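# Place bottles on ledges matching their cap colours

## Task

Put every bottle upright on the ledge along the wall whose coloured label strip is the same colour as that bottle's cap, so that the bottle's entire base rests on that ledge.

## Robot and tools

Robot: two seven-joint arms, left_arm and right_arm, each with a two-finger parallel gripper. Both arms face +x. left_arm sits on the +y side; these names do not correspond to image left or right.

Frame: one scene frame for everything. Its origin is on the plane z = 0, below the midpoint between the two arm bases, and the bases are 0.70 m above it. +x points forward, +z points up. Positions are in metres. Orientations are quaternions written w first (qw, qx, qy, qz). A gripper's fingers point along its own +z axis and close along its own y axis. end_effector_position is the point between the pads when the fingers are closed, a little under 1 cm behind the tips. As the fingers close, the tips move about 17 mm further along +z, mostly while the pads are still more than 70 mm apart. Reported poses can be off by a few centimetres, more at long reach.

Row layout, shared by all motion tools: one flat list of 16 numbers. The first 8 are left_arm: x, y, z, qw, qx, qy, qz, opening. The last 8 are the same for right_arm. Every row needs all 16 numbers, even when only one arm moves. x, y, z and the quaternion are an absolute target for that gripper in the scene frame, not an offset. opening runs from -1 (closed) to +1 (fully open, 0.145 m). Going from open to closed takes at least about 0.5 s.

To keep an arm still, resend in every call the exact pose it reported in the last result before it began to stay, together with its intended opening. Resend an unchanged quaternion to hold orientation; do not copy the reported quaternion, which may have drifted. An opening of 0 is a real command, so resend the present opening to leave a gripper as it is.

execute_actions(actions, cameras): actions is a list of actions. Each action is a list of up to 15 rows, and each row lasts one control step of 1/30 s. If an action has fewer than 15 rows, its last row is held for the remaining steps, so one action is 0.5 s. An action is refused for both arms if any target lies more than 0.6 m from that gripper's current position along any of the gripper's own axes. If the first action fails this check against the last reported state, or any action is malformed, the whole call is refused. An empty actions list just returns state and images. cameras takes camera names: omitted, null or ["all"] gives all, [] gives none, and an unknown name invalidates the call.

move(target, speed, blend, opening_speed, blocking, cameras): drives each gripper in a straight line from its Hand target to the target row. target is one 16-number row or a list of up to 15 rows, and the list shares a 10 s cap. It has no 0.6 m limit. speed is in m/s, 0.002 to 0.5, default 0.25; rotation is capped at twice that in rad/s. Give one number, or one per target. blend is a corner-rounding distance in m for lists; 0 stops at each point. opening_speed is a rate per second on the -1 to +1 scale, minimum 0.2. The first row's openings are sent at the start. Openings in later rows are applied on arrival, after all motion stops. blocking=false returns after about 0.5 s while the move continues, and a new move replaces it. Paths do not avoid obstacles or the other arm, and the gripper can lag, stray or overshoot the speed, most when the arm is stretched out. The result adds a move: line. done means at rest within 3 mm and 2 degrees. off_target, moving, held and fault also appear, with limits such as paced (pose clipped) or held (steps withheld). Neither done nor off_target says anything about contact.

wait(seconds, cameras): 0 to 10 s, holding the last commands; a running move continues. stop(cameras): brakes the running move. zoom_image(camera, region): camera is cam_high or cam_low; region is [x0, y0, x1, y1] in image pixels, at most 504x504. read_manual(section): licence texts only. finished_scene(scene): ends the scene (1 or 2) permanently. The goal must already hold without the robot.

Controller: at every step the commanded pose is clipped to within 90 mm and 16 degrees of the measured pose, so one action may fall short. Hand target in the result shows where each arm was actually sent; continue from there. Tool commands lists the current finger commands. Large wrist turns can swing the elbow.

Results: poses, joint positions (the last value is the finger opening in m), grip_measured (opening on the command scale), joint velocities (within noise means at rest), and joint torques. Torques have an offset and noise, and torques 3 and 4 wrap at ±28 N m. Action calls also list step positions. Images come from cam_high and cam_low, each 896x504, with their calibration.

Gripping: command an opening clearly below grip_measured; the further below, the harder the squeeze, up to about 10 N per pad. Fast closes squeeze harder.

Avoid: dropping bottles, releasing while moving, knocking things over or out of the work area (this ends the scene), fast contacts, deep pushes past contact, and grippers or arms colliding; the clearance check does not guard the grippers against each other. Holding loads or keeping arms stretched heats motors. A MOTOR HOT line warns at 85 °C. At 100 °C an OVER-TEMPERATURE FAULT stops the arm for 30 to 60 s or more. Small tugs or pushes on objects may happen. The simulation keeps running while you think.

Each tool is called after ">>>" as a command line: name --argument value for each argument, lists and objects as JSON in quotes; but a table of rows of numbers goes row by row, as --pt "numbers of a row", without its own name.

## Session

>>> execute_actions --actions '[]'

>>> zoom_image --camera "cam_high" --region '[420, 200, 680, 420]'

>>> zoom_image --camera "cam_low" --region '[320, 130, 620, 400]'

Scene clock: 0.00 s.
left_arm: end_effector_position=(+0.2239, +0.1828, +0.6144) grip_measured=+1.00 end_effector_quat_wxyz=(-0.319, +0.395, -0.515, +0.691) | right_arm: end_effector_position=(+0.4009, -0.1655, +0.3728) grip_measured=+1.00 end_effector_quat_wxyz=(+0.260, +0.265, +0.837, +0.401)
Joint positions: left_arm=[-1.106 0.942 0.535 2.339 -0.48 -0.199 -0.367 0.145] | right_arm=[0.583 0.619 -0.841 0.925 -1.182 -0.496 -0.047 0.145]
Joint velocities: within noise
Joint torques (N m): no reading
Motor temperatures (°C): left_arm=[21 21 22 20 21 23 21] | right_arm=[20 22 22 19 20 19 21]
Hand target: left_arm +0.2239, +0.1828, +0.6144; -0.319, +0.395, -0.515, +0.691 | right_arm +0.4009, -0.1655, +0.3728; +0.260, +0.265, +0.837, +0.401
Tool commands: left_gripper/opening=+1.0 right_gripper/opening=+1.0

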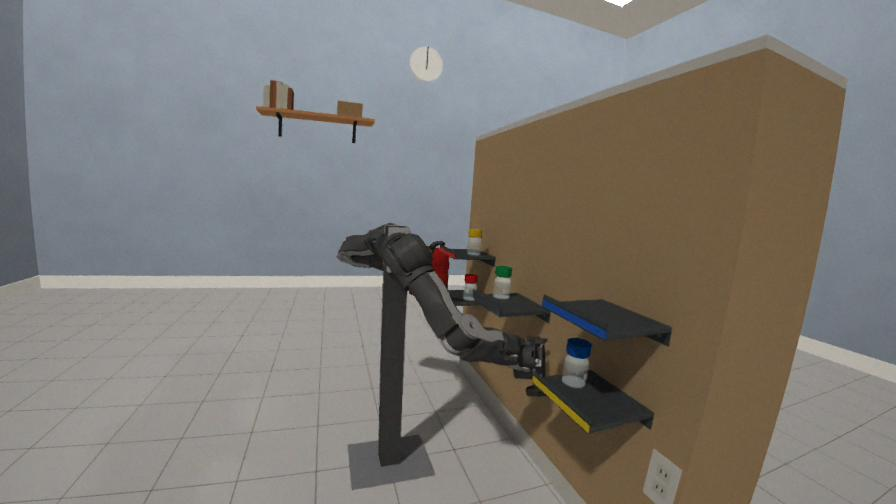

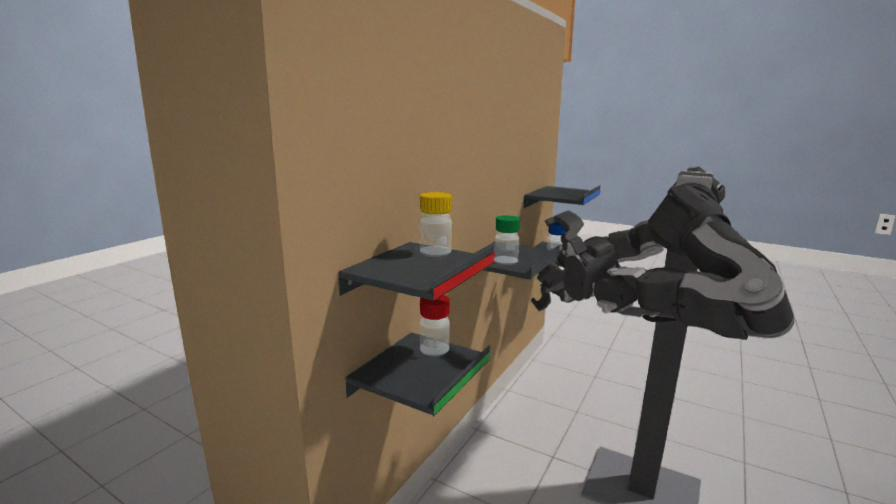

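Scaled by 1.938 from the camera's 896x504 image, which has a finer 1280x720 frame.

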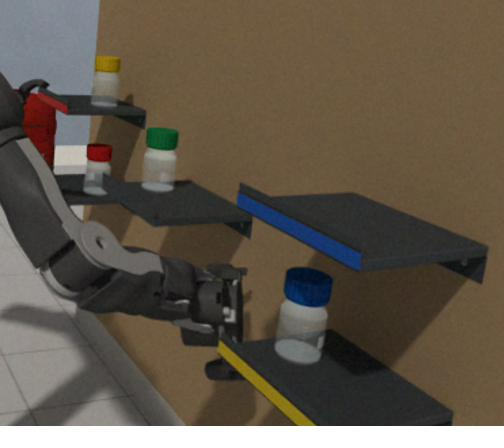

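Scaled by 1.680 from the camera's 896x504 image, which has a finer 1280x720 frame.

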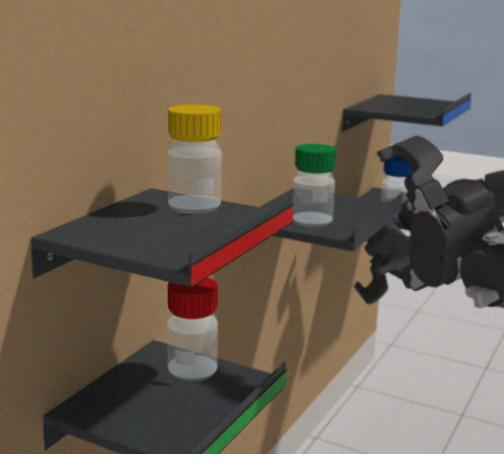

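>>> move --pt "0.225 0.3 0.62 0 0.7071 0 0.7071 0.3 0.28 -0.2 0.38 0.26 0.265 0.837 0.401 0.3" --pt "0.225 0.344 0.69 0 0.7071 0 0.7071 0.3 0.23 -0.3 0.44 0 0.7071 0 0.7071 0.3" --pt "0.235 0.344 0.69 0 0.7071 0 0.7071 0.3 0.235 -0.355 0.49 0 0.7071 0 0.7071 0.3" --speed 0.25 --blend 0.02

Scene clock: 79.00 s.
left_arm: end_effector_position=(+0.2349, +0.3427, +0.6911) grip_measured=+0.30 end_effector_quat_wxyz=(+0.001, +0.706, -0.004, +0.708) | right_arm: end_effector_position=(+0.2357, -0.3559, +0.4912) grip_measured=+0.30 end_effector_quat_wxyz=(+0.002, +0.706, +0.000, +0.708)
Joint positions: left_arm=[-1.41 0.856 1.474 2.171 1.494 0.077 0.119 0.098] | right_arm=[-0.984 1.113 0.192 1.641 1.138 -0.784 0.023 0.098]
Joint velocities: within noise
Joint torques (N m): left_arm=[-0.25 1.38 2.11 0.39 0.25 -0.64 -0.06] | right_arm=[0.54 3.81 2.48 1.59 0.17 -0.46 0.19]
Motor temperatures (°C): left_arm=[20 21 23 21 21 23 21] | right_arm=[22 23 23 19 20 19 21]
Hand target: left_arm +0.2350, +0.3439, +0.6901; +0.000, +0.707, +0.000, +0.707 | right_arm +0.2350, -0.3549, +0.4900; +0.000, +0.707, +0.000, +0.707
Off the commanded pose: left_arm 0.002 m, 0 deg | right_arm 0.002 m, 0 deg.
joint sent to its limit (right arm) — joint 6 (wrist pitch), lower limit. The joint targets still meet the commanded pose.
move: done

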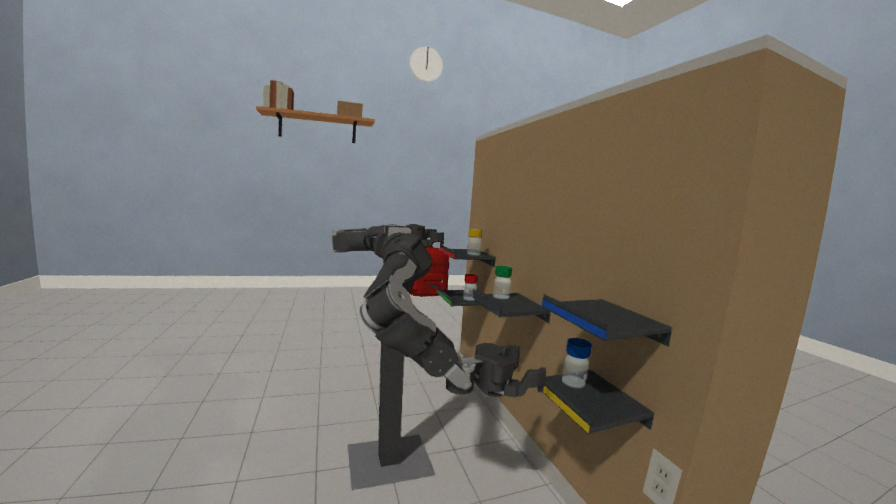

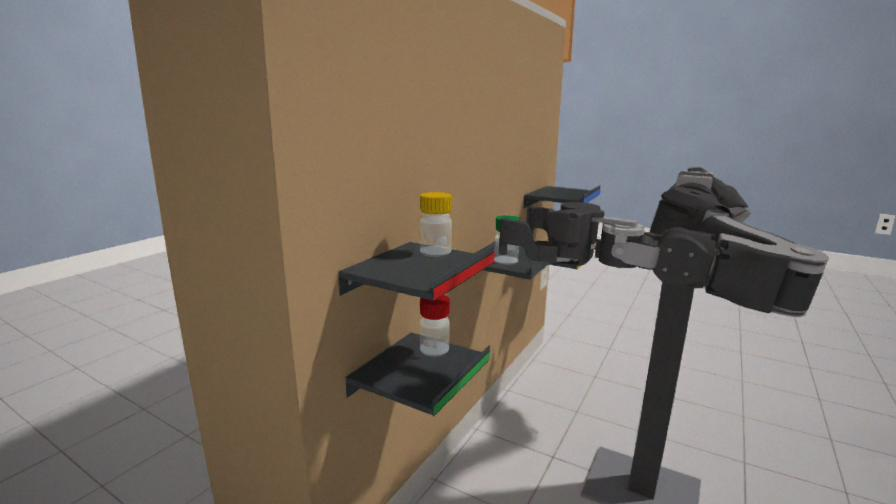

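>>> move --pt "0.374 0.344 0.694 0 0.7071 0 0.7071 0.3 0.373 -0.355 0.492 0 0.7071 0 0.7071 0.3" --pt "0.374 0.344 0.694 0 0.7071 0 0.7071 -0.8 0.373 -0.355 0.492 0 0.7071 0 0.7071 -0.8" --pt "0.374 0.344 0.735 0 0.7071 0 0.7071 -0.8 0.373 -0.355 0.525 0 0.7071 0 0.7071 -0.8" --pt "0.25 0.344 0.735 0 0.7071 0 0.7071 -0.8 0.225 -0.36 0.525 0 0.7071 0 0.7071 -0.8" --speed 0.18 --opening_speed 1.8

Scene clock: 89.07 s.
left_arm: end_effector_position=(+0.2498, +0.3453, +0.7327) grip_measured=-0.32 end_effector_quat_wxyz=(-0.001, +0.711, +0.003, +0.703) | right_arm: end_effector_position=(+0.2240, -0.3606, +0.5217) grip_measured=-0.24 end_effector_quat_wxyz=(+0.001, +0.712, -0.003, +0.702)
Joint positions: left_arm=[-1.161 0.986 1.572 2.121 1.559 0.421 0.03 0.051] | right_arm=[-1.236 1.032 0.527 1.772 1.177 -0.663 0.1 0.057]
Joint velocities: within noise
Joint torques (N m): left_arm=[1.31 3.31 2.86 0.55 0.11 -0.84 0.21] | right_arm=[0.44 2.12 4.51 1.99 0.13 -0.66 0.16]
Motor temperatures (°C): left_arm=[21 21 23 21 21 24 21] | right_arm=[22 23 23 19 20 19 21]
Hand target: left_arm +0.2500, +0.3440, +0.7349; +0.000, +0.707, +0.000, +0.707 | right_arm +0.2250, -0.3600, +0.5250; +0.000, +0.707, +0.000, +0.707
Off the commanded pose: left_arm 0.003 m, 1 deg | right_arm 0.004 m, 1 deg.
move: off_target (right_arm)

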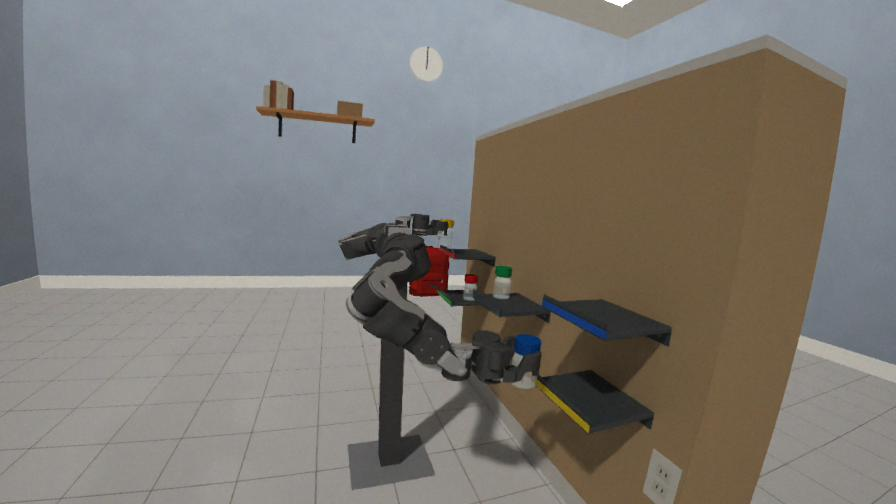

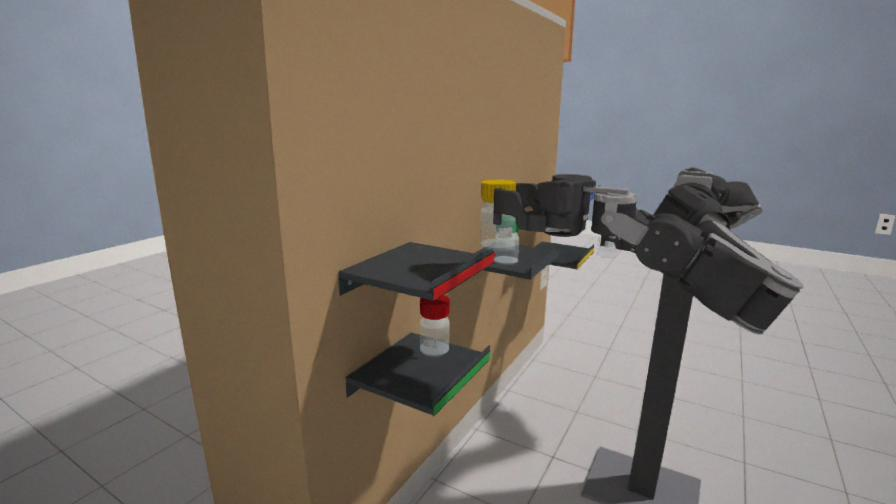

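>>> move --pt "0.27 0.2 0.735 0 0.7071 0 0.7071 -0.8 0.225 -0.362 0.62 0 0.7071 0 0.7071 -0.8" --pt "0.27 0.15 0.723 0.0923 0.701 -0.0923 0.701 -0.8 0.225 -0.365 0.67 0 0.7071 0 0.7071 -0.8" --pt "0.29 0.07 0.69 0.2164 0.673 -0.2164 0.673 -0.8 0.23 -0.37 0.735 0 0.7071 0 0.7071 -0.8" --pt "0.31 -0.055 0.655 0.183 0.683 -0.183 0.683 -0.8 0.33 -0.375 0.735 0 0.7071 0 0.7071 -0.8" --pt "0.375 -0.063 0.635 0.0923 0.701 -0.0923 0.701 -0.8 0.373 -0.375 0.735 0 0.7071 0 0.7071 -0.8" --pt "0.375 -0.063 0.6 0.0923 0.701 -0.0923 0.701 -0.8 0.373 -0.375 0.705 0 0.7071 0 0.7071 -0.8" --speed '[0.22,0.2,0.2,0.2,0.15,0.1]' --blend '[0.02,0.02,0.02,0.02,0.01,0]'

Scene clock: 102.83 s.
left_arm: end_effector_position=(+0.3748, -0.0627, +0.5985) grip_measured=-0.32 end_effector_quat_wxyz=(+0.092, +0.705, -0.092, +0.698) | right_arm: end_effector_position=(+0.3731, -0.3743, +0.7022) grip_measured=-0.24 end_effector_quat_wxyz=(-0.001, +0.712, +0.002, +0.702)
Joint positions: left_arm=[0.62 0.02 -0.976 1.659 0.568 0.398 -0.851 0.051] | right_arm=[-1.172 1.541 1.22 1.591 1.558 0.062 0.012 0.057]
Joint velocities: within noise
Joint torques (N m): left_arm=[8.14 -2.36 1.01 4.12 -0.43 -0.75 0.18] | right_arm=[3.78 3.13 4.93 0.47 0.2 -0.79 -0.14]
Motor temperatures (°C): left_arm=[21 21 24 21 21 24 21] | right_arm=[21 23 23 19 20 20 21]
Hand target: left_arm +0.3750, -0.0630, +0.6000; +0.092, +0.701, -0.092, +0.701 | right_arm +0.3730, -0.3750, +0.7050; +0.000, +0.707, +0.000, +0.707
Off the commanded pose: left_arm 0.001 m, 1 deg | right_arm 0.003 m, 1 deg.
joint sent to its limit (right arm) — joint 5 (forearm roll), upper limit. The joint targets still meet the commanded pose.
move: done

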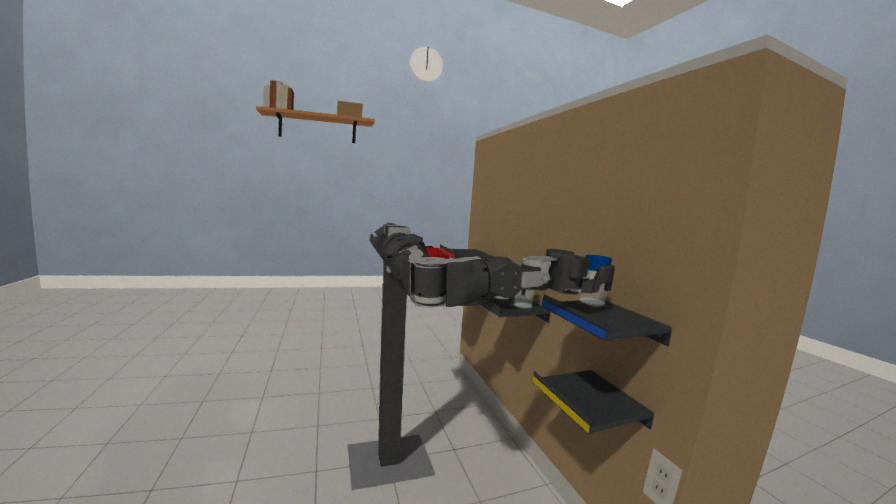

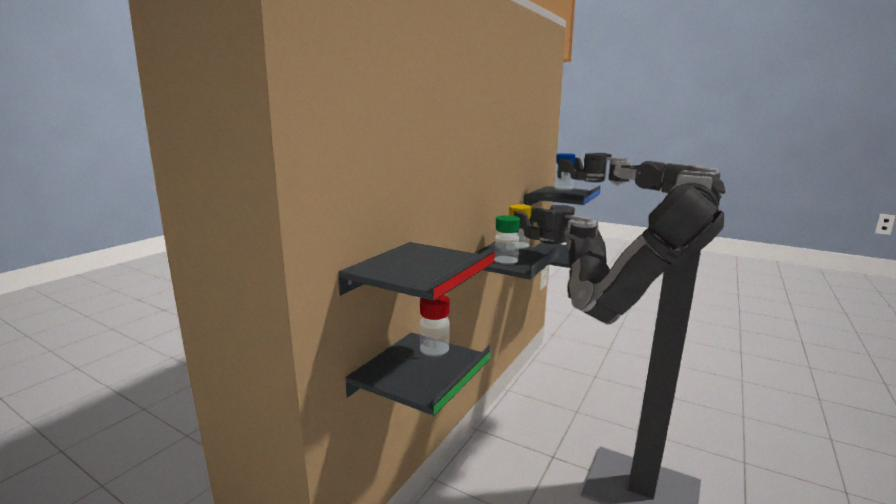

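>>> move --pt "0.375 -0.063 0.58 0.0923 0.701 -0.0923 0.701 -0.8 0.373 -0.375 0.683 0 0.7071 0 0.7071 -0.8" --pt "0.375 -0.063 0.585 0.0923 0.701 -0.0923 0.701 -0.8 0.373 -0.375 0.689 0 0.7071 0 0.7071 -0.8" --pt "0.375 -0.063 0.585 0.0923 0.701 -0.0923 0.701 -0.8 0.373 -0.375 0.689 0 0.7071 0 0.7071 -0.8" --speed 0.04

>>> zoom_image --camera "cam_high" --region '[440, 220, 680, 355]'

Scene clock: 111.40 s.
left_arm: end_effector_position=(+0.3750, -0.0627, +0.5919) grip_measured=-0.32 end_effector_quat_wxyz=(+0.093, +0.691, -0.088, +0.711) | right_arm: end_effector_position=(+0.3730, -0.3744, +0.6872) grip_measured=-0.24 end_effector_quat_wxyz=(-0.001, +0.709, +0.002, +0.705)
Joint positions: left_arm=[0.604 0.033 -1 1.629 0.529 0.316 -0.838 0.051] | right_arm=[-1.234 1.541 1.205 1.591 1.559 -0.025 0.011 0.057]
Joint velocities: within noise
Joint torques (N m): left_arm=[6 -2.31 1.58 3.75 0.19 -0.01 0.19] | right_arm=[4.13 2.68 5.19 0.53 0.16 -0.46 -0.12]
Motor temperatures (°C): left_arm=[22 21 23 21 21 24 21] | right_arm=[22 23 23 19 20 20 21]
Hand target: left_arm +0.3749, -0.0630, +0.5851; +0.092, +0.701, -0.092, +0.701 | right_arm +0.3730, -0.3751, +0.6889; +0.000, +0.707, +0.000, +0.707
Off the commanded pose: left_arm 0.007 m, 2 deg | right_arm 0.002 m, 0 deg.
joint sent to its limit (right arm) — joint 5 (forearm roll), upper limit. The joint targets still meet the commanded pose.
move: off_target (left_arm)

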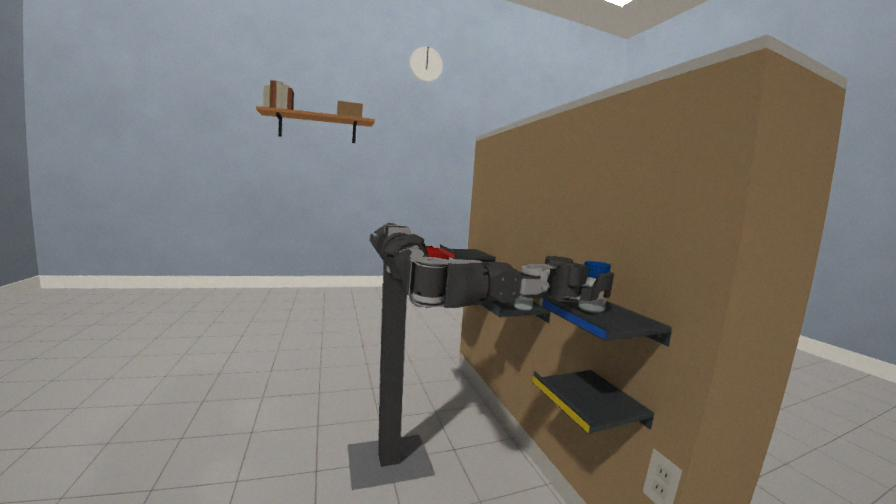

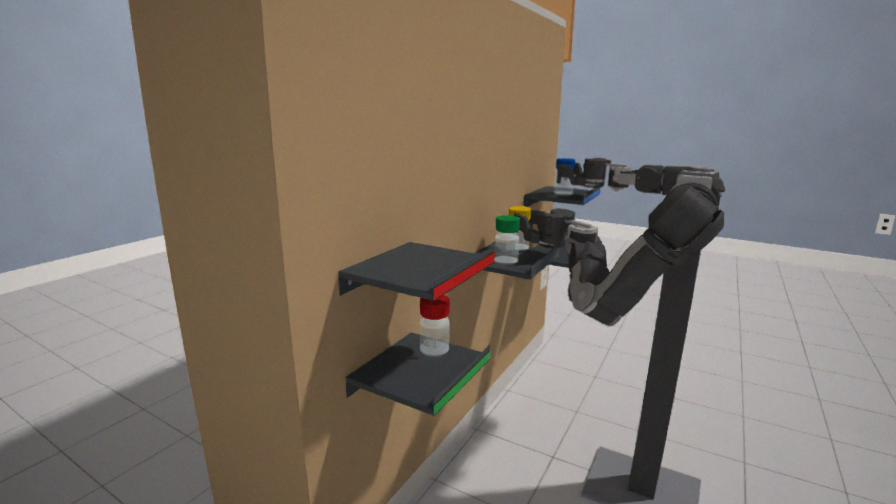

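Scaled by 2.100 from the camera's 896x504 image, which has a finer 1280x720 frame.

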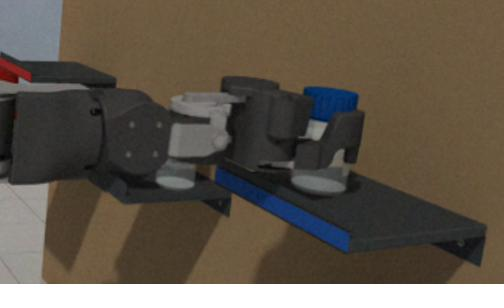

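>>> move --pt "0.375 -0.063 0.587 0.0923 0.701 -0.0923 0.701 -0.8 0.373 -0.375 0.679 0 0.7071 0 0.7071 -0.8" --pt "0.375 -0.063 0.589 0.0923 0.701 -0.0923 0.701 -0.05 0.373 -0.375 0.682 0 0.7071 0 0.7071 0.05" --pt "0.29 -0.04 0.592 0.0923 0.701 -0.0923 0.701 -0.05 0.25 -0.37 0.692 0 0.7071 0 0.7071 0.05" --speed '[0.04,0.04,0.15]' --opening_speed 1.5

Scene clock: 123.37 s.
left_arm: end_effector_position=(+0.2900, -0.0411, +0.5930) grip_measured=-0.05 end_effector_quat_wxyz=(+0.095, +0.700, -0.093, +0.702) | right_arm: end_effector_position=(+0.2503, -0.3705, +0.6913) grip_measured=+0.05 end_effector_quat_wxyz=(+0.000, +0.707, -0.002, +0.707)
Joint positions: left_arm=[0.358 0.144 -1.097 2.049 0.433 0.475 -1.006 0.072] | right_arm=[-1.276 0.945 1.414 2.013 1.453 0.148 0.175 0.079]
Joint velocities: within noise
Joint torques (N m): left_arm=[4.26 -1.86 0.91 4.68 -0.32 -0.32 -0.02] | right_arm=[-0.04 2.1 5.15 0.8 0.24 -0.3 0.15]
Motor temperatures (°C): left_arm=[22 21 23 22 21 24 21] | right_arm=[22 23 24 19 20 20 21]
Hand target: left_arm +0.2900, -0.0400, +0.5920; +0.092, +0.701, -0.092, +0.701 | right_arm +0.2500, -0.3700, +0.6920; +0.000, +0.707, +0.000, +0.707
Off the commanded pose: left_arm 0.001 m, 0 deg | right_arm 0.001 m, 0 deg.
move: done; target 2's new opening was sent with right_arm's hand 0.005 m and 1 deg from that target

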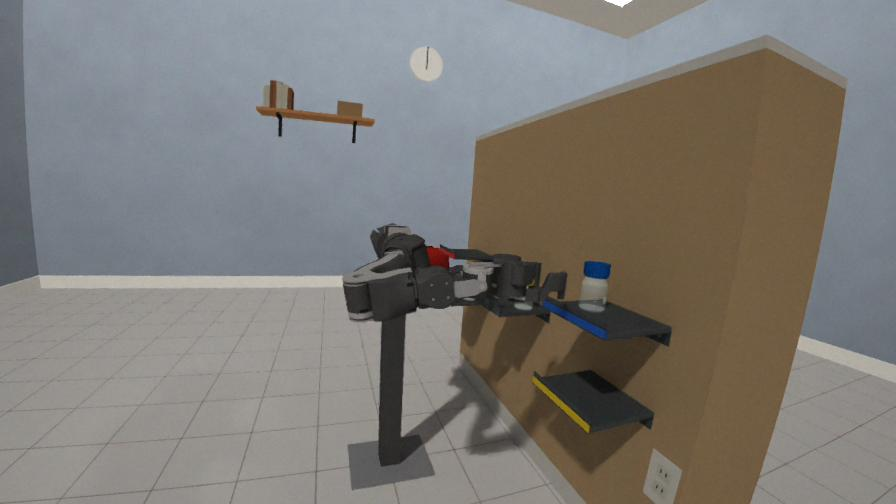

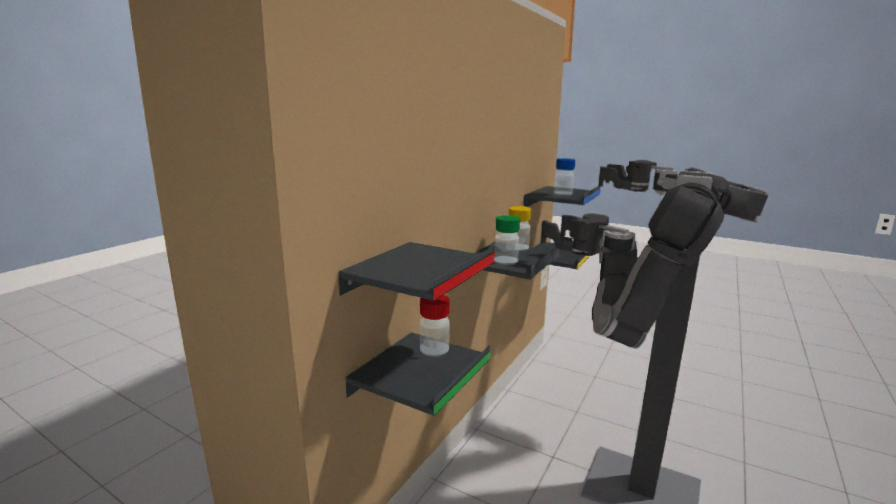

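>>> move --pt "0.28 0.07 0.62 0 0.7071 0 0.7071 0.1 0.25 -0.35 0.66 0 0.7071 0 0.7071 0.1" --pt "0.23 0.2 0.56 0 0.7071 0 0.7071 0.1 0.25 -0.27 0.62 0 0.7071 0 0.7071 0.1" --pt "0.225 0.348 0.5 0 0.7071 0 0.7071 0.3 0.25 -0.2 0.6 0 0.7071 0 0.7071 0.1" --pt "0.24 0.348 0.491 0 0.7071 0 0.7071 0.3 0.28 -0.09 0.592 -0.0739 0.7032 0.0739 0.7032 0.1" --speed 0.22 --blend '[0.02,0.02,0,0]' --opening_speed 1.5

>>> zoom_image --camera "cam_high" --region '[440, 220, 680, 355]'

Scene clock: 140.30 s.
left_arm: end_effector_position=(+0.2404, +0.3471, +0.4929) grip_measured=+0.30 end_effector_quat_wxyz=(+0.002, +0.705, -0.001, +0.710) | right_arm: end_effector_position=(+0.2797, -0.0892, +0.5937) grip_measured=+0.10 end_effector_quat_wxyz=(-0.078, +0.701, +0.074, +0.705)
Joint positions: left_arm=[-0.957 1.114 0.169 1.67 1.109 -0.768 -0.015 0.098] | right_arm=[0.016 0.686 -0.649 2.383 0.57 0.305 -0.748 0.083]
Joint velocities: within noise
Joint torques (N m): left_arm=[1.2 4.31 1.52 1.52 0.07 -0.53 0.01] | right_arm=[2.07 1.49 1.48 3.07 -0.33 -0.23 -0.13]
Motor temperatures (°C): left_arm=[22 21 23 22 21 24 21] | right_arm=[21 23 24 19 20 20 21]
Hand target: left_arm +0.2400, +0.3479, +0.4910; +0.000, +0.707, +0.000, +0.707 | right_arm +0.2800, -0.0900, +0.5919; -0.074, +0.703, +0.074, +0.703
Off the commanded pose: left_arm 0.002 m, 0 deg | right_arm 0.002 m, 1 deg.
move: done; limits=paced

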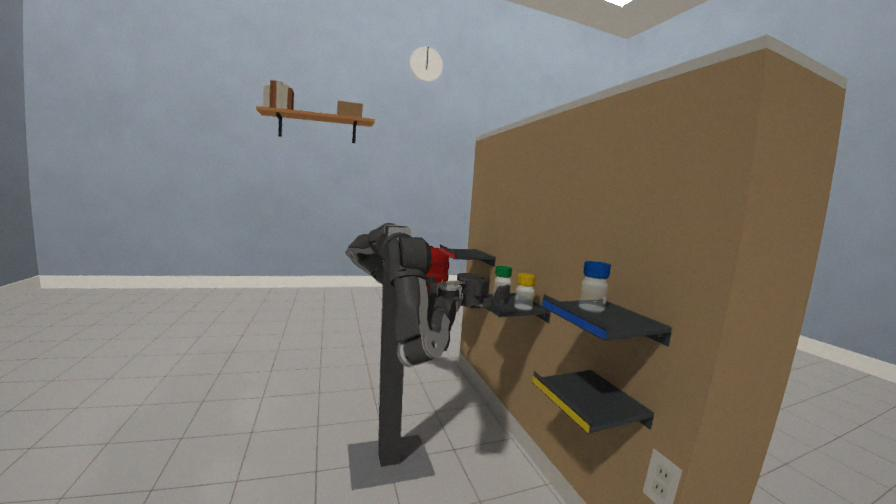

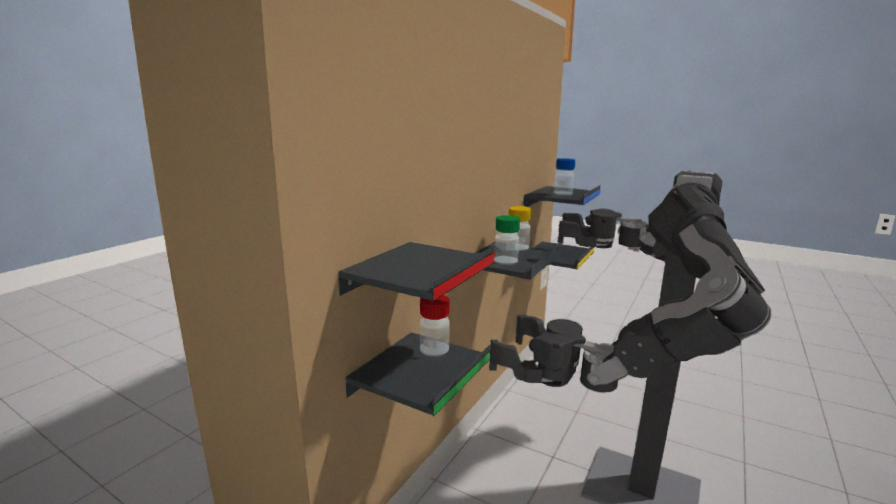

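Scaled by 2.100 from the camera's 896x504 image, which has a finer 1280x720 frame.

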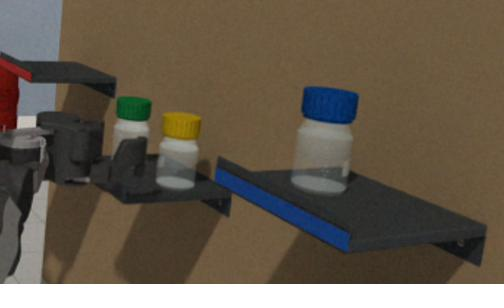

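Grasp both and carry out.

>>> move --pt "0.374 0.348 0.492 0 0.7071 0 0.7071 0.3 0.375 -0.062 0.592 -0.0739 0.7032 0.0739 0.7032 0.1" --pt "0.374 0.348 0.492 0 0.7071 0 0.7071 -0.8 0.375 -0.062 0.592 -0.0739 0.7032 0.0739 0.7032 -0.8" --pt "0.374 0.348 0.525 0 0.7071 0 0.7071 -0.8 0.375 -0.062 0.635 -0.0739 0.7032 0.0739 0.7032 -0.8" --pt "0.225 0.35 0.525 0 0.7071 0 0.7071 -0.8 0.275 -0.09 0.635 -0.0739 0.7032 0.0739 0.7032 -0.8" --pt "0.225 0.352 0.67 0 0.7071 0 0.7071 -0.8 0.225 -0.25 0.575 0 0.7071 0 0.7071 -0.8" --speed 0.2 --opening_speed 1.8 --blend '[0,0,0,0.02,0]'

Scene clock: 154.83 s.
left_arm: end_effector_position=(+0.2253, +0.3527, +0.6686) grip_measured=-0.27 end_effector_quat_wxyz=(-0.002, +0.710, +0.000, +0.704) | right_arm: end_effector_position=(+0.2244, -0.2506, +0.5718) grip_measured=-0.30 end_effector_quat_wxyz=(+0.002, +0.712, -0.001, +0.702)
Joint positions: left_arm=[-1.411 0.806 1.371 2.138 1.429 -0.003 0.182 0.056] | right_arm=[-1.311 1.019 0.505 2.354 0.825 -0.43 -0.488 0.053]
Joint velocities: within noise
Joint torques (N m): left_arm=[0.12 0.86 2.69 1.25 0.32 -0.82 0.22] | right_arm=[0.33 1.09 3.41 3.03 -0.22 -0.66 0.14]
Motor temperatures (°C): left_arm=[21 22 23 22 21 24 21] | right_arm=[21 23 23 19 20 20 21]
Hand target: left_arm +0.2250, +0.3520, +0.6700; +0.000, +0.707, +0.000, +0.707 | right_arm +0.2250, -0.2500, +0.5749; +0.000, +0.707, +0.000, +0.707
Off the commanded pose: left_arm 0.002 m, 1 deg | right_arm 0.003 m, 1 deg.
joint read past its limit (left arm) — joint 1 (shoulder pitch), lower limit.
move: done

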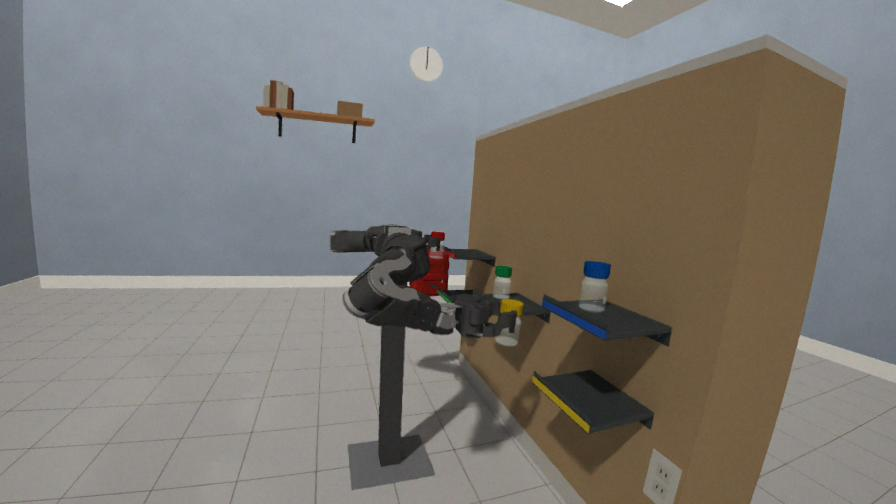

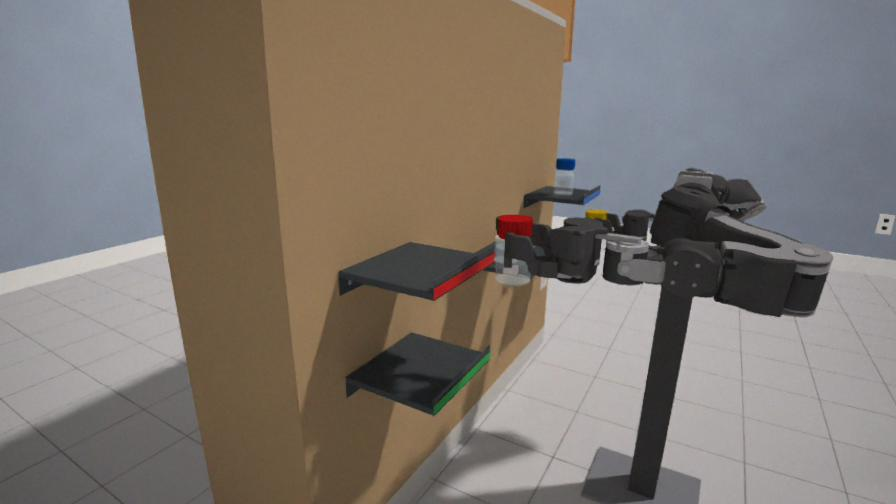

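>>> move --pt "0.23 0.354 0.738 0 0.7071 0 0.7071 -0.8 0.225 -0.38 0.528 0 0.7071 0 0.7071 -0.8" --pt "0.374 0.355 0.738 0 0.7071 0 0.7071 -0.8 0.372 -0.385 0.528 0 0.7071 0 0.7071 -0.8" --pt "0.374 0.355 0.705 0 0.7071 0 0.7071 -0.8 0.372 -0.385 0.505 0 0.7071 0 0.7071 -0.8" --pt "0.374 0.355 0.682 0 0.7071 0 0.7071 -0.8 0.372 -0.385 0.483 0 0.7071 0 0.7071 -0.8" --pt "0.374 0.355 0.687 0 0.7071 0 0.7071 0.05 0.372 -0.385 0.488 0 0.7071 0 0.7071 0.05" --pt "0.25 0.352 0.694 0 0.7071 0 0.7071 0.05 0.23 -0.38 0.495 0 0.7071 0 0.7071 0.05" --speed '[0.2,0.2,0.12,0.04,0.04,0.18]' --blend '[0.01,0.005,0.003,0,0,0]' --opening_speed 1.5

Scene clock: 172.03 s.
left_arm: end_effector_position=(+0.2500, +0.3531, +0.6941) grip_measured=+0.05 end_effector_quat_wxyz=(-0.002, +0.706, +0.003, +0.708) | right_arm: end_effector_position=(+0.2295, -0.3806, +0.4933) grip_measured=+0.05 end_effector_quat_wxyz=(+0.001, +0.709, -0.003, +0.705)
Joint positions: left_arm=[-1.256 0.931 1.411 2.101 1.459 0.172 0.098 0.079] | right_arm=[-1.007 1.065 0.301 1.556 1.229 -0.731 0.209 0.079]
Joint velocities: within noise
Joint torques (N m): left_arm=[-0.07 2.44 3.4 1.07 0.2 -0.52 0.22] | right_arm=[0.25 4.47 4.18 1.66 0.16 -0.53 0.18]
Motor temperatures (°C): left_arm=[21 21 24 21 21 24 21] | right_arm=[21 23 23 20 20 20 21]
Hand target: left_arm +0.2500, +0.3520, +0.6941; +0.000, +0.707, +0.000, +0.707 | right_arm +0.2300, -0.3801, +0.4950; +0.000, +0.707, +0.000, +0.707
Off the commanded pose: left_arm 0.001 m, 0 deg | right_arm 0.002 m, 1 deg.
move: done; target 5's new opening was sent with right_arm's hand 0.008 m and 2 deg from that target

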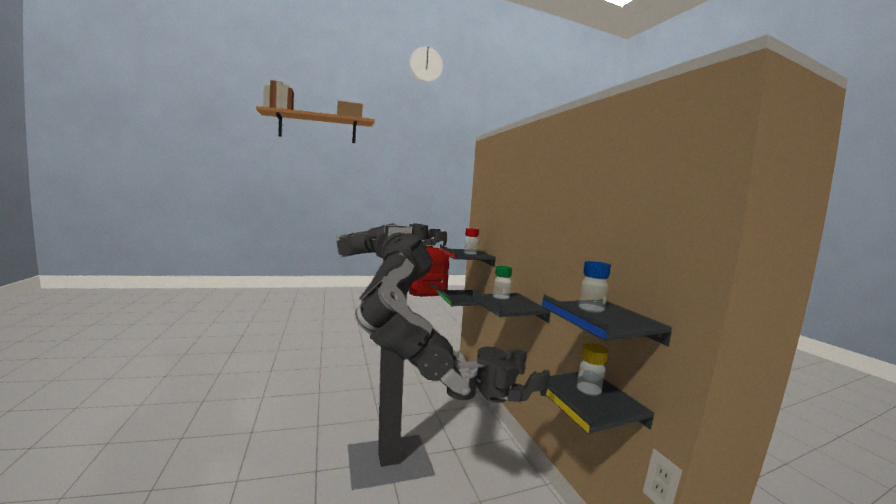

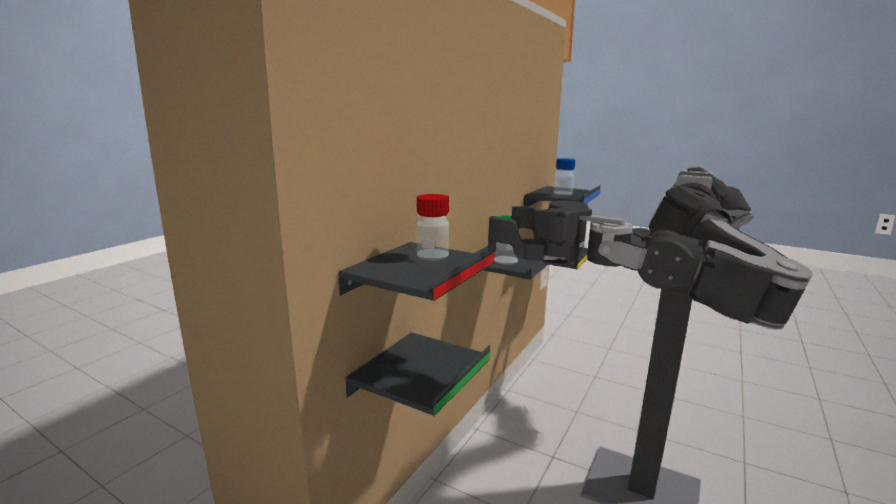

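>>> move --pt "0.245 0.28 0.69 0 0.7071 0 0.7071 0.3 0.23 -0.38 0.495 0 0.7071 0 0.7071 0.05" --pt "0.25 0.15 0.63 0 0.7071 0 0.7071 0.3 0.23 -0.38 0.495 0 0.7071 0 0.7071 0.05" --pt "0.27 0.054 0.592 0 0.7071 0 0.7071 0.3 0.23 -0.38 0.495 0 0.7071 0 0.7071 0.05" --pt "0.37 0.053 0.59 0 0.7071 0 0.7071 0.3 0.23 -0.38 0.495 0 0.7071 0 0.7071 0.05" --pt "0.37 0.053 0.59 0 0.7071 0 0.7071 -0.8 0.23 -0.38 0.495 0 0.7071 0 0.7071 0.05" --pt "0.37 0.053 0.63 0 0.7071 0 0.7071 -0.8 0.23 -0.38 0.495 0 0.7071 0 0.7071 0.05" --speed 0.2 --blend '[0.03,0.03,0.02,0,0,0]' --opening_speed 1.8

>>> zoom_image --camera "cam_high" --region '[430, 210, 690, 440]'

Scene clock: 189.63 s.
left_arm: end_effector_position=(+0.3439, +0.0809, +0.6384) grip_measured=-0.80 end_effector_quat_wxyz=(+0.232, +0.716, -0.260, +0.604) | right_arm: end_effector_position=(+0.2295, -0.3806, +0.4934) grip_measured=+0.05 end_effector_quat_wxyz=(+0.001, +0.709, -0.003, +0.705)
Joint positions: left_arm=[-1.407 2.011 1.212 2.047 1.584 -0.062 -0.187 0.015] | right_arm=[-1.007 1.065 0.301 1.556 1.229 -0.731 0.209 0.079]
Joint velocities: within noise
Joint torques (N m): left_arm=[6.03 0.86 3.52 0.16 0.1 -0.53 0.19] | right_arm=[0.2 4.39 4.14 1.57 0.19 -0.55 0.15]
Motor temperatures (°C): left_arm=[21 21 25 21 21 24 21] | right_arm=[21 23 24 19 20 20 21]
Hand target: left_arm +0.3437, +0.0808, +0.6375; +0.233, +0.718, -0.261, +0.602 | right_arm +0.2300, -0.3801, +0.4950; +0.000, +0.707, +0.000, +0.707
Off the commanded pose: left_arm 0.039 m, 42 deg; orientation clipped | right_arm 0.002 m, 0 deg.
joint sent to its limit (left arm) — joint 1 (shoulder pitch), lower limit; joint 2 (shoulder roll), upper limit; joint 5 (forearm roll), upper limit. The joint targets are off in position and orientation.
move: off_target (left_arm); target 5's new opening was sent with left_arm's hand 0.049 m and 43 deg from that target; limits=paced

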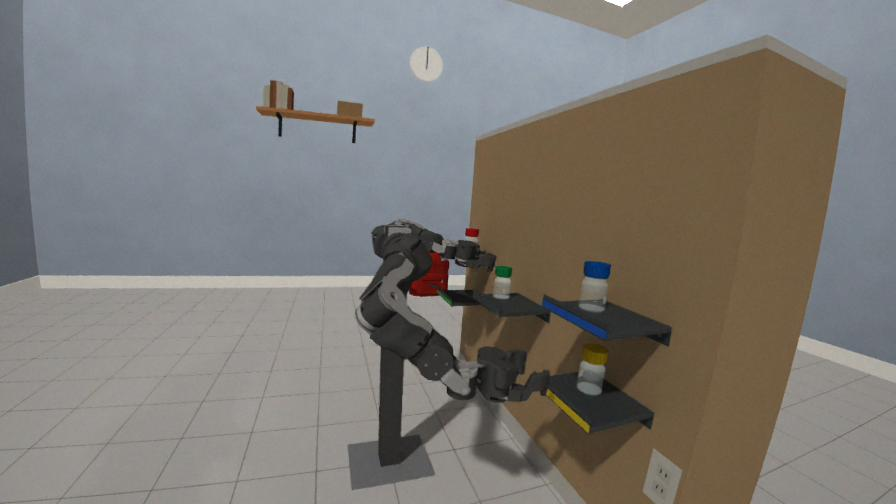

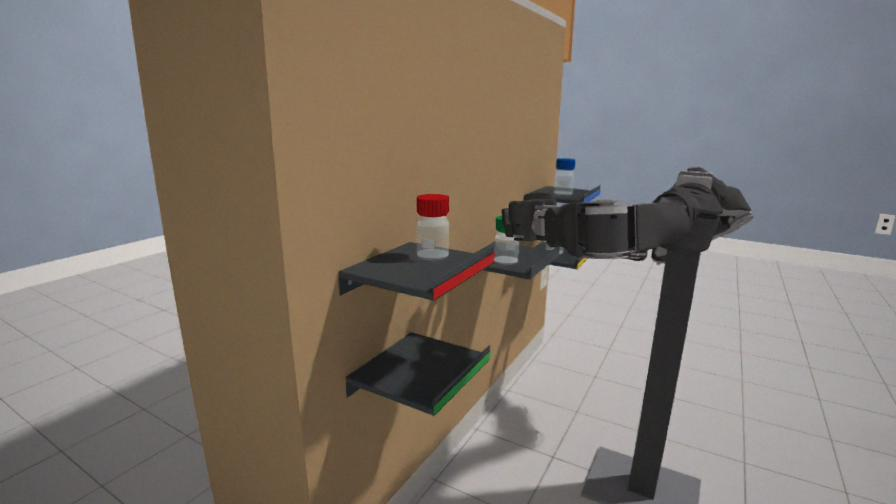

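Scaled by 1.938 from the camera's 896x504 image, which has a finer 1280x720 frame.

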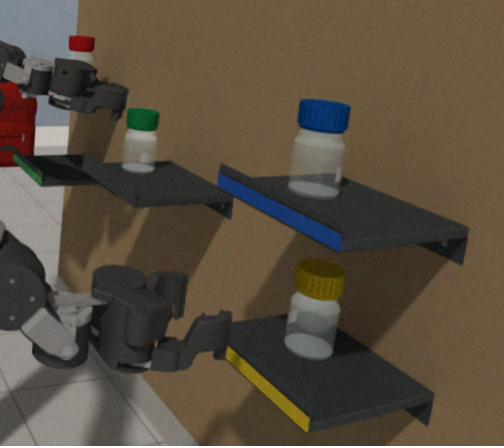

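>>> move --pt "0.27 0.16 0.68 0 0.7071 0 0.7071 0.2 0.23 -0.38 0.495 0 0.7071 0 0.7071 0.05" --pt "0.25 0.344 0.735 0 0.7071 0 0.7071 0.2 0.23 -0.38 0.495 0 0.7071 0 0.7071 0.05" --pt "0.27 0.2 0.735 0 0.7071 0 0.7071 0.2 0.23 -0.38 0.495 0 0.7071 0 0.7071 0.05" --pt "0.27 0.15 0.723 0.0923 0.701 -0.0923 0.701 0.2 0.23 -0.38 0.495 0 0.7071 0 0.7071 0.05" --pt "0.285 0.07 0.69 0.2164 0.673 -0.2164 0.673 0.2 0.23 -0.38 0.495 0 0.7071 0 0.7071 0.05" --speed 0.22 --blend '[0.02,0.01,0.02,0.02,0]'

Scene clock: 210.03 s.
left_arm: end_effector_position=(+0.2841, +0.0694, +0.6906) grip_measured=+0.20 end_effector_quat_wxyz=(+0.218, +0.672, -0.218, +0.673) | right_arm: end_effector_position=(+0.2295, -0.3806, +0.4934) grip_measured=+0.05 end_effector_quat_wxyz=(+0.001, +0.709, -0.003, +0.705)
Joint positions: left_arm=[0.446 0.83 -0.32 2.427 1.257 0.63 -0.414 0.09] | right_arm=[-1.007 1.065 0.301 1.556 1.229 -0.731 0.209 0.079]
Joint velocities: within noise
Joint torques (N m): left_arm=[5.08 2.12 1.35 1.35 -0.1 -0.57 -0.05] | right_arm=[0.04 4.44 4.12 1.51 0.18 -0.53 0.17]
Motor temperatures (°C): left_arm=[22 21 25 21 21 24 21] | right_arm=[21 23 24 19 20 20 21]
Hand target: left_arm +0.2850, +0.0700, +0.6901; +0.217, +0.673, -0.216, +0.673 | right_arm +0.2300, -0.3801, +0.4950; +0.000, +0.707, +0.000, +0.707
Off the commanded pose: left_arm 0.001 m, 0 deg | right_arm 0.002 m, 0 deg.
move: done; limits=paced

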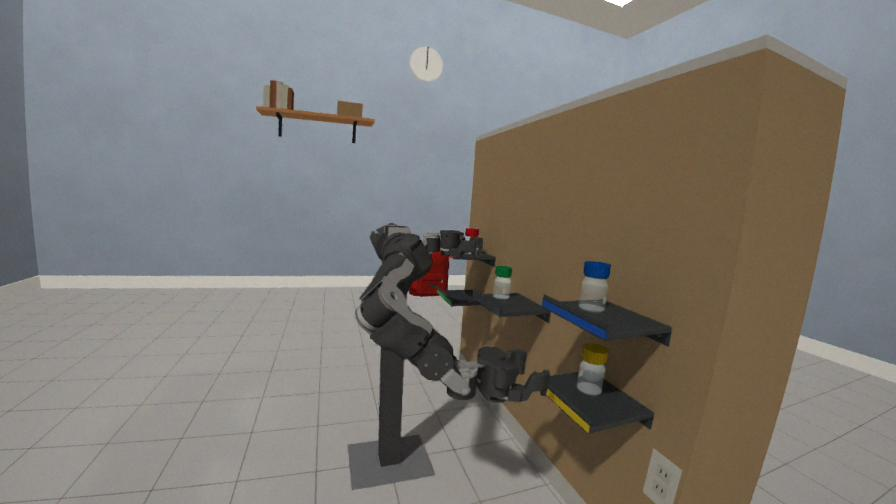

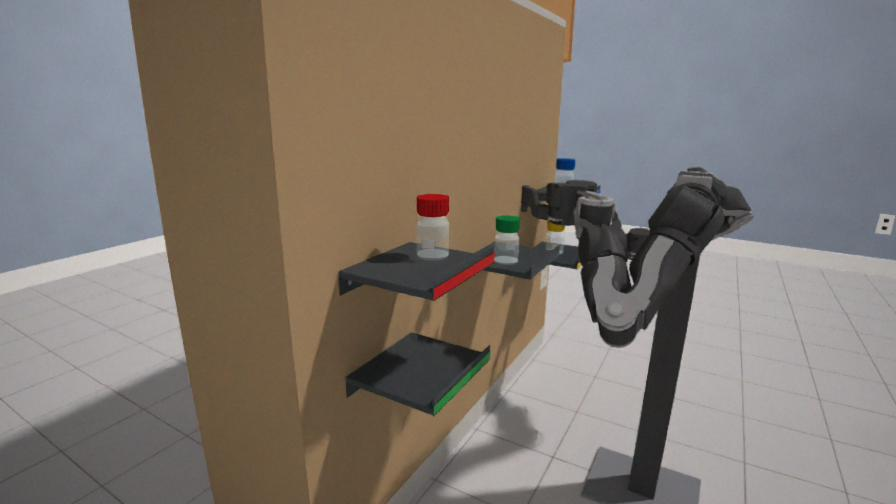

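>>> move --pt "0.29 0.02 0.65 0.183 0.683 -0.183 0.683 0.2 0.23 -0.38 0.495 0 0.7071 0 0.7071 0.05" --pt "0.28 0.05 0.592 0 0.7071 0 0.7071 0.3 0.23 -0.38 0.495 0 0.7071 0 0.7071 0.05" --speed 0.2 --blend '[0.02,0]'

>>> zoom_image --camera "cam_low" --region '[420, 130, 680, 340]'

Scene clock: 221.77 s.
left_arm: end_effector_position=(+0.2798, +0.0495, +0.5938) grip_measured=+0.30 end_effector_quat_wxyz=(+0.002, +0.705, -0.002, +0.709) | right_arm: end_effector_position=(+0.2295, -0.3806, +0.4934) grip_measured=+0.05 end_effector_quat_wxyz=(+0.001, +0.709, -0.003, +0.705)
Joint positions: left_arm=[0.169 0.319 -0.949 2.257 0.364 0.491 -1.121 0.098] | right_arm=[-1.007 1.065 0.301 1.556 1.229 -0.731 0.209 0.079]
Joint velocities: within noise
Joint torques (N m): left_arm=[2.99 -1.12 0.65 3.49 -0.33 -0.41 -0.02] | right_arm=[0.09 4.42 4.25 1.58 0.2 -0.56 0.16]
Motor temperatures (°C): left_arm=[22 21 24 21 21 24 21] | right_arm=[21 23 24 19 20 20 21]
Hand target: left_arm +0.2800, +0.0500, +0.5919; +0.000, +0.707, +0.000, +0.707 | right_arm +0.2300, -0.3801, +0.4950; +0.000, +0.707, +0.000, +0.707
Off the commanded pose: left_arm 0.002 m, 0 deg | right_arm 0.002 m, 0 deg.
move: done

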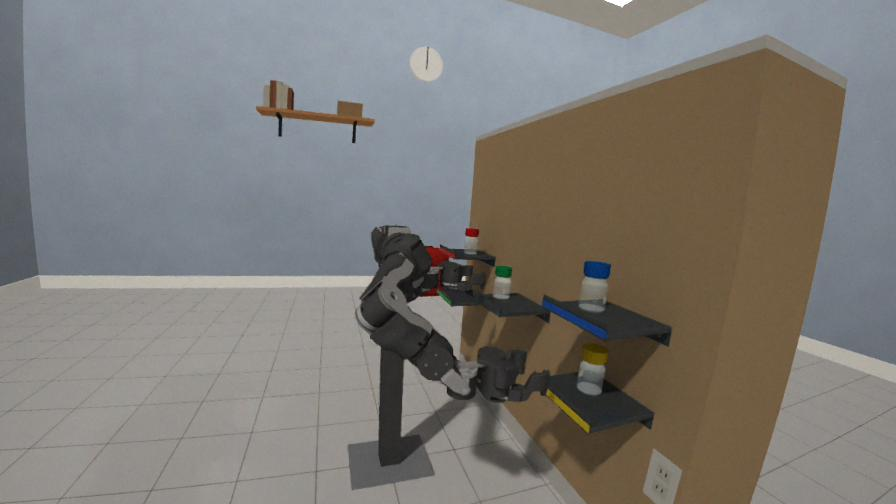

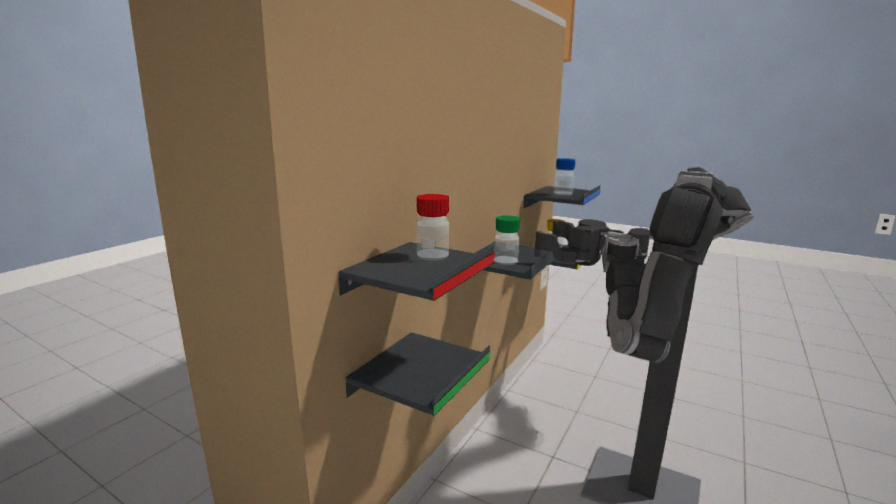

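Scaled by 1.938 from the camera's 896x504 image, which has a finer 1280x720 frame.

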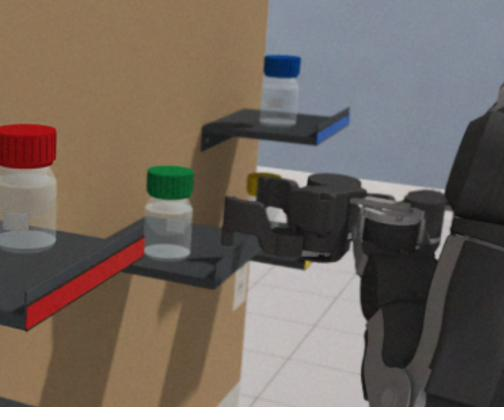

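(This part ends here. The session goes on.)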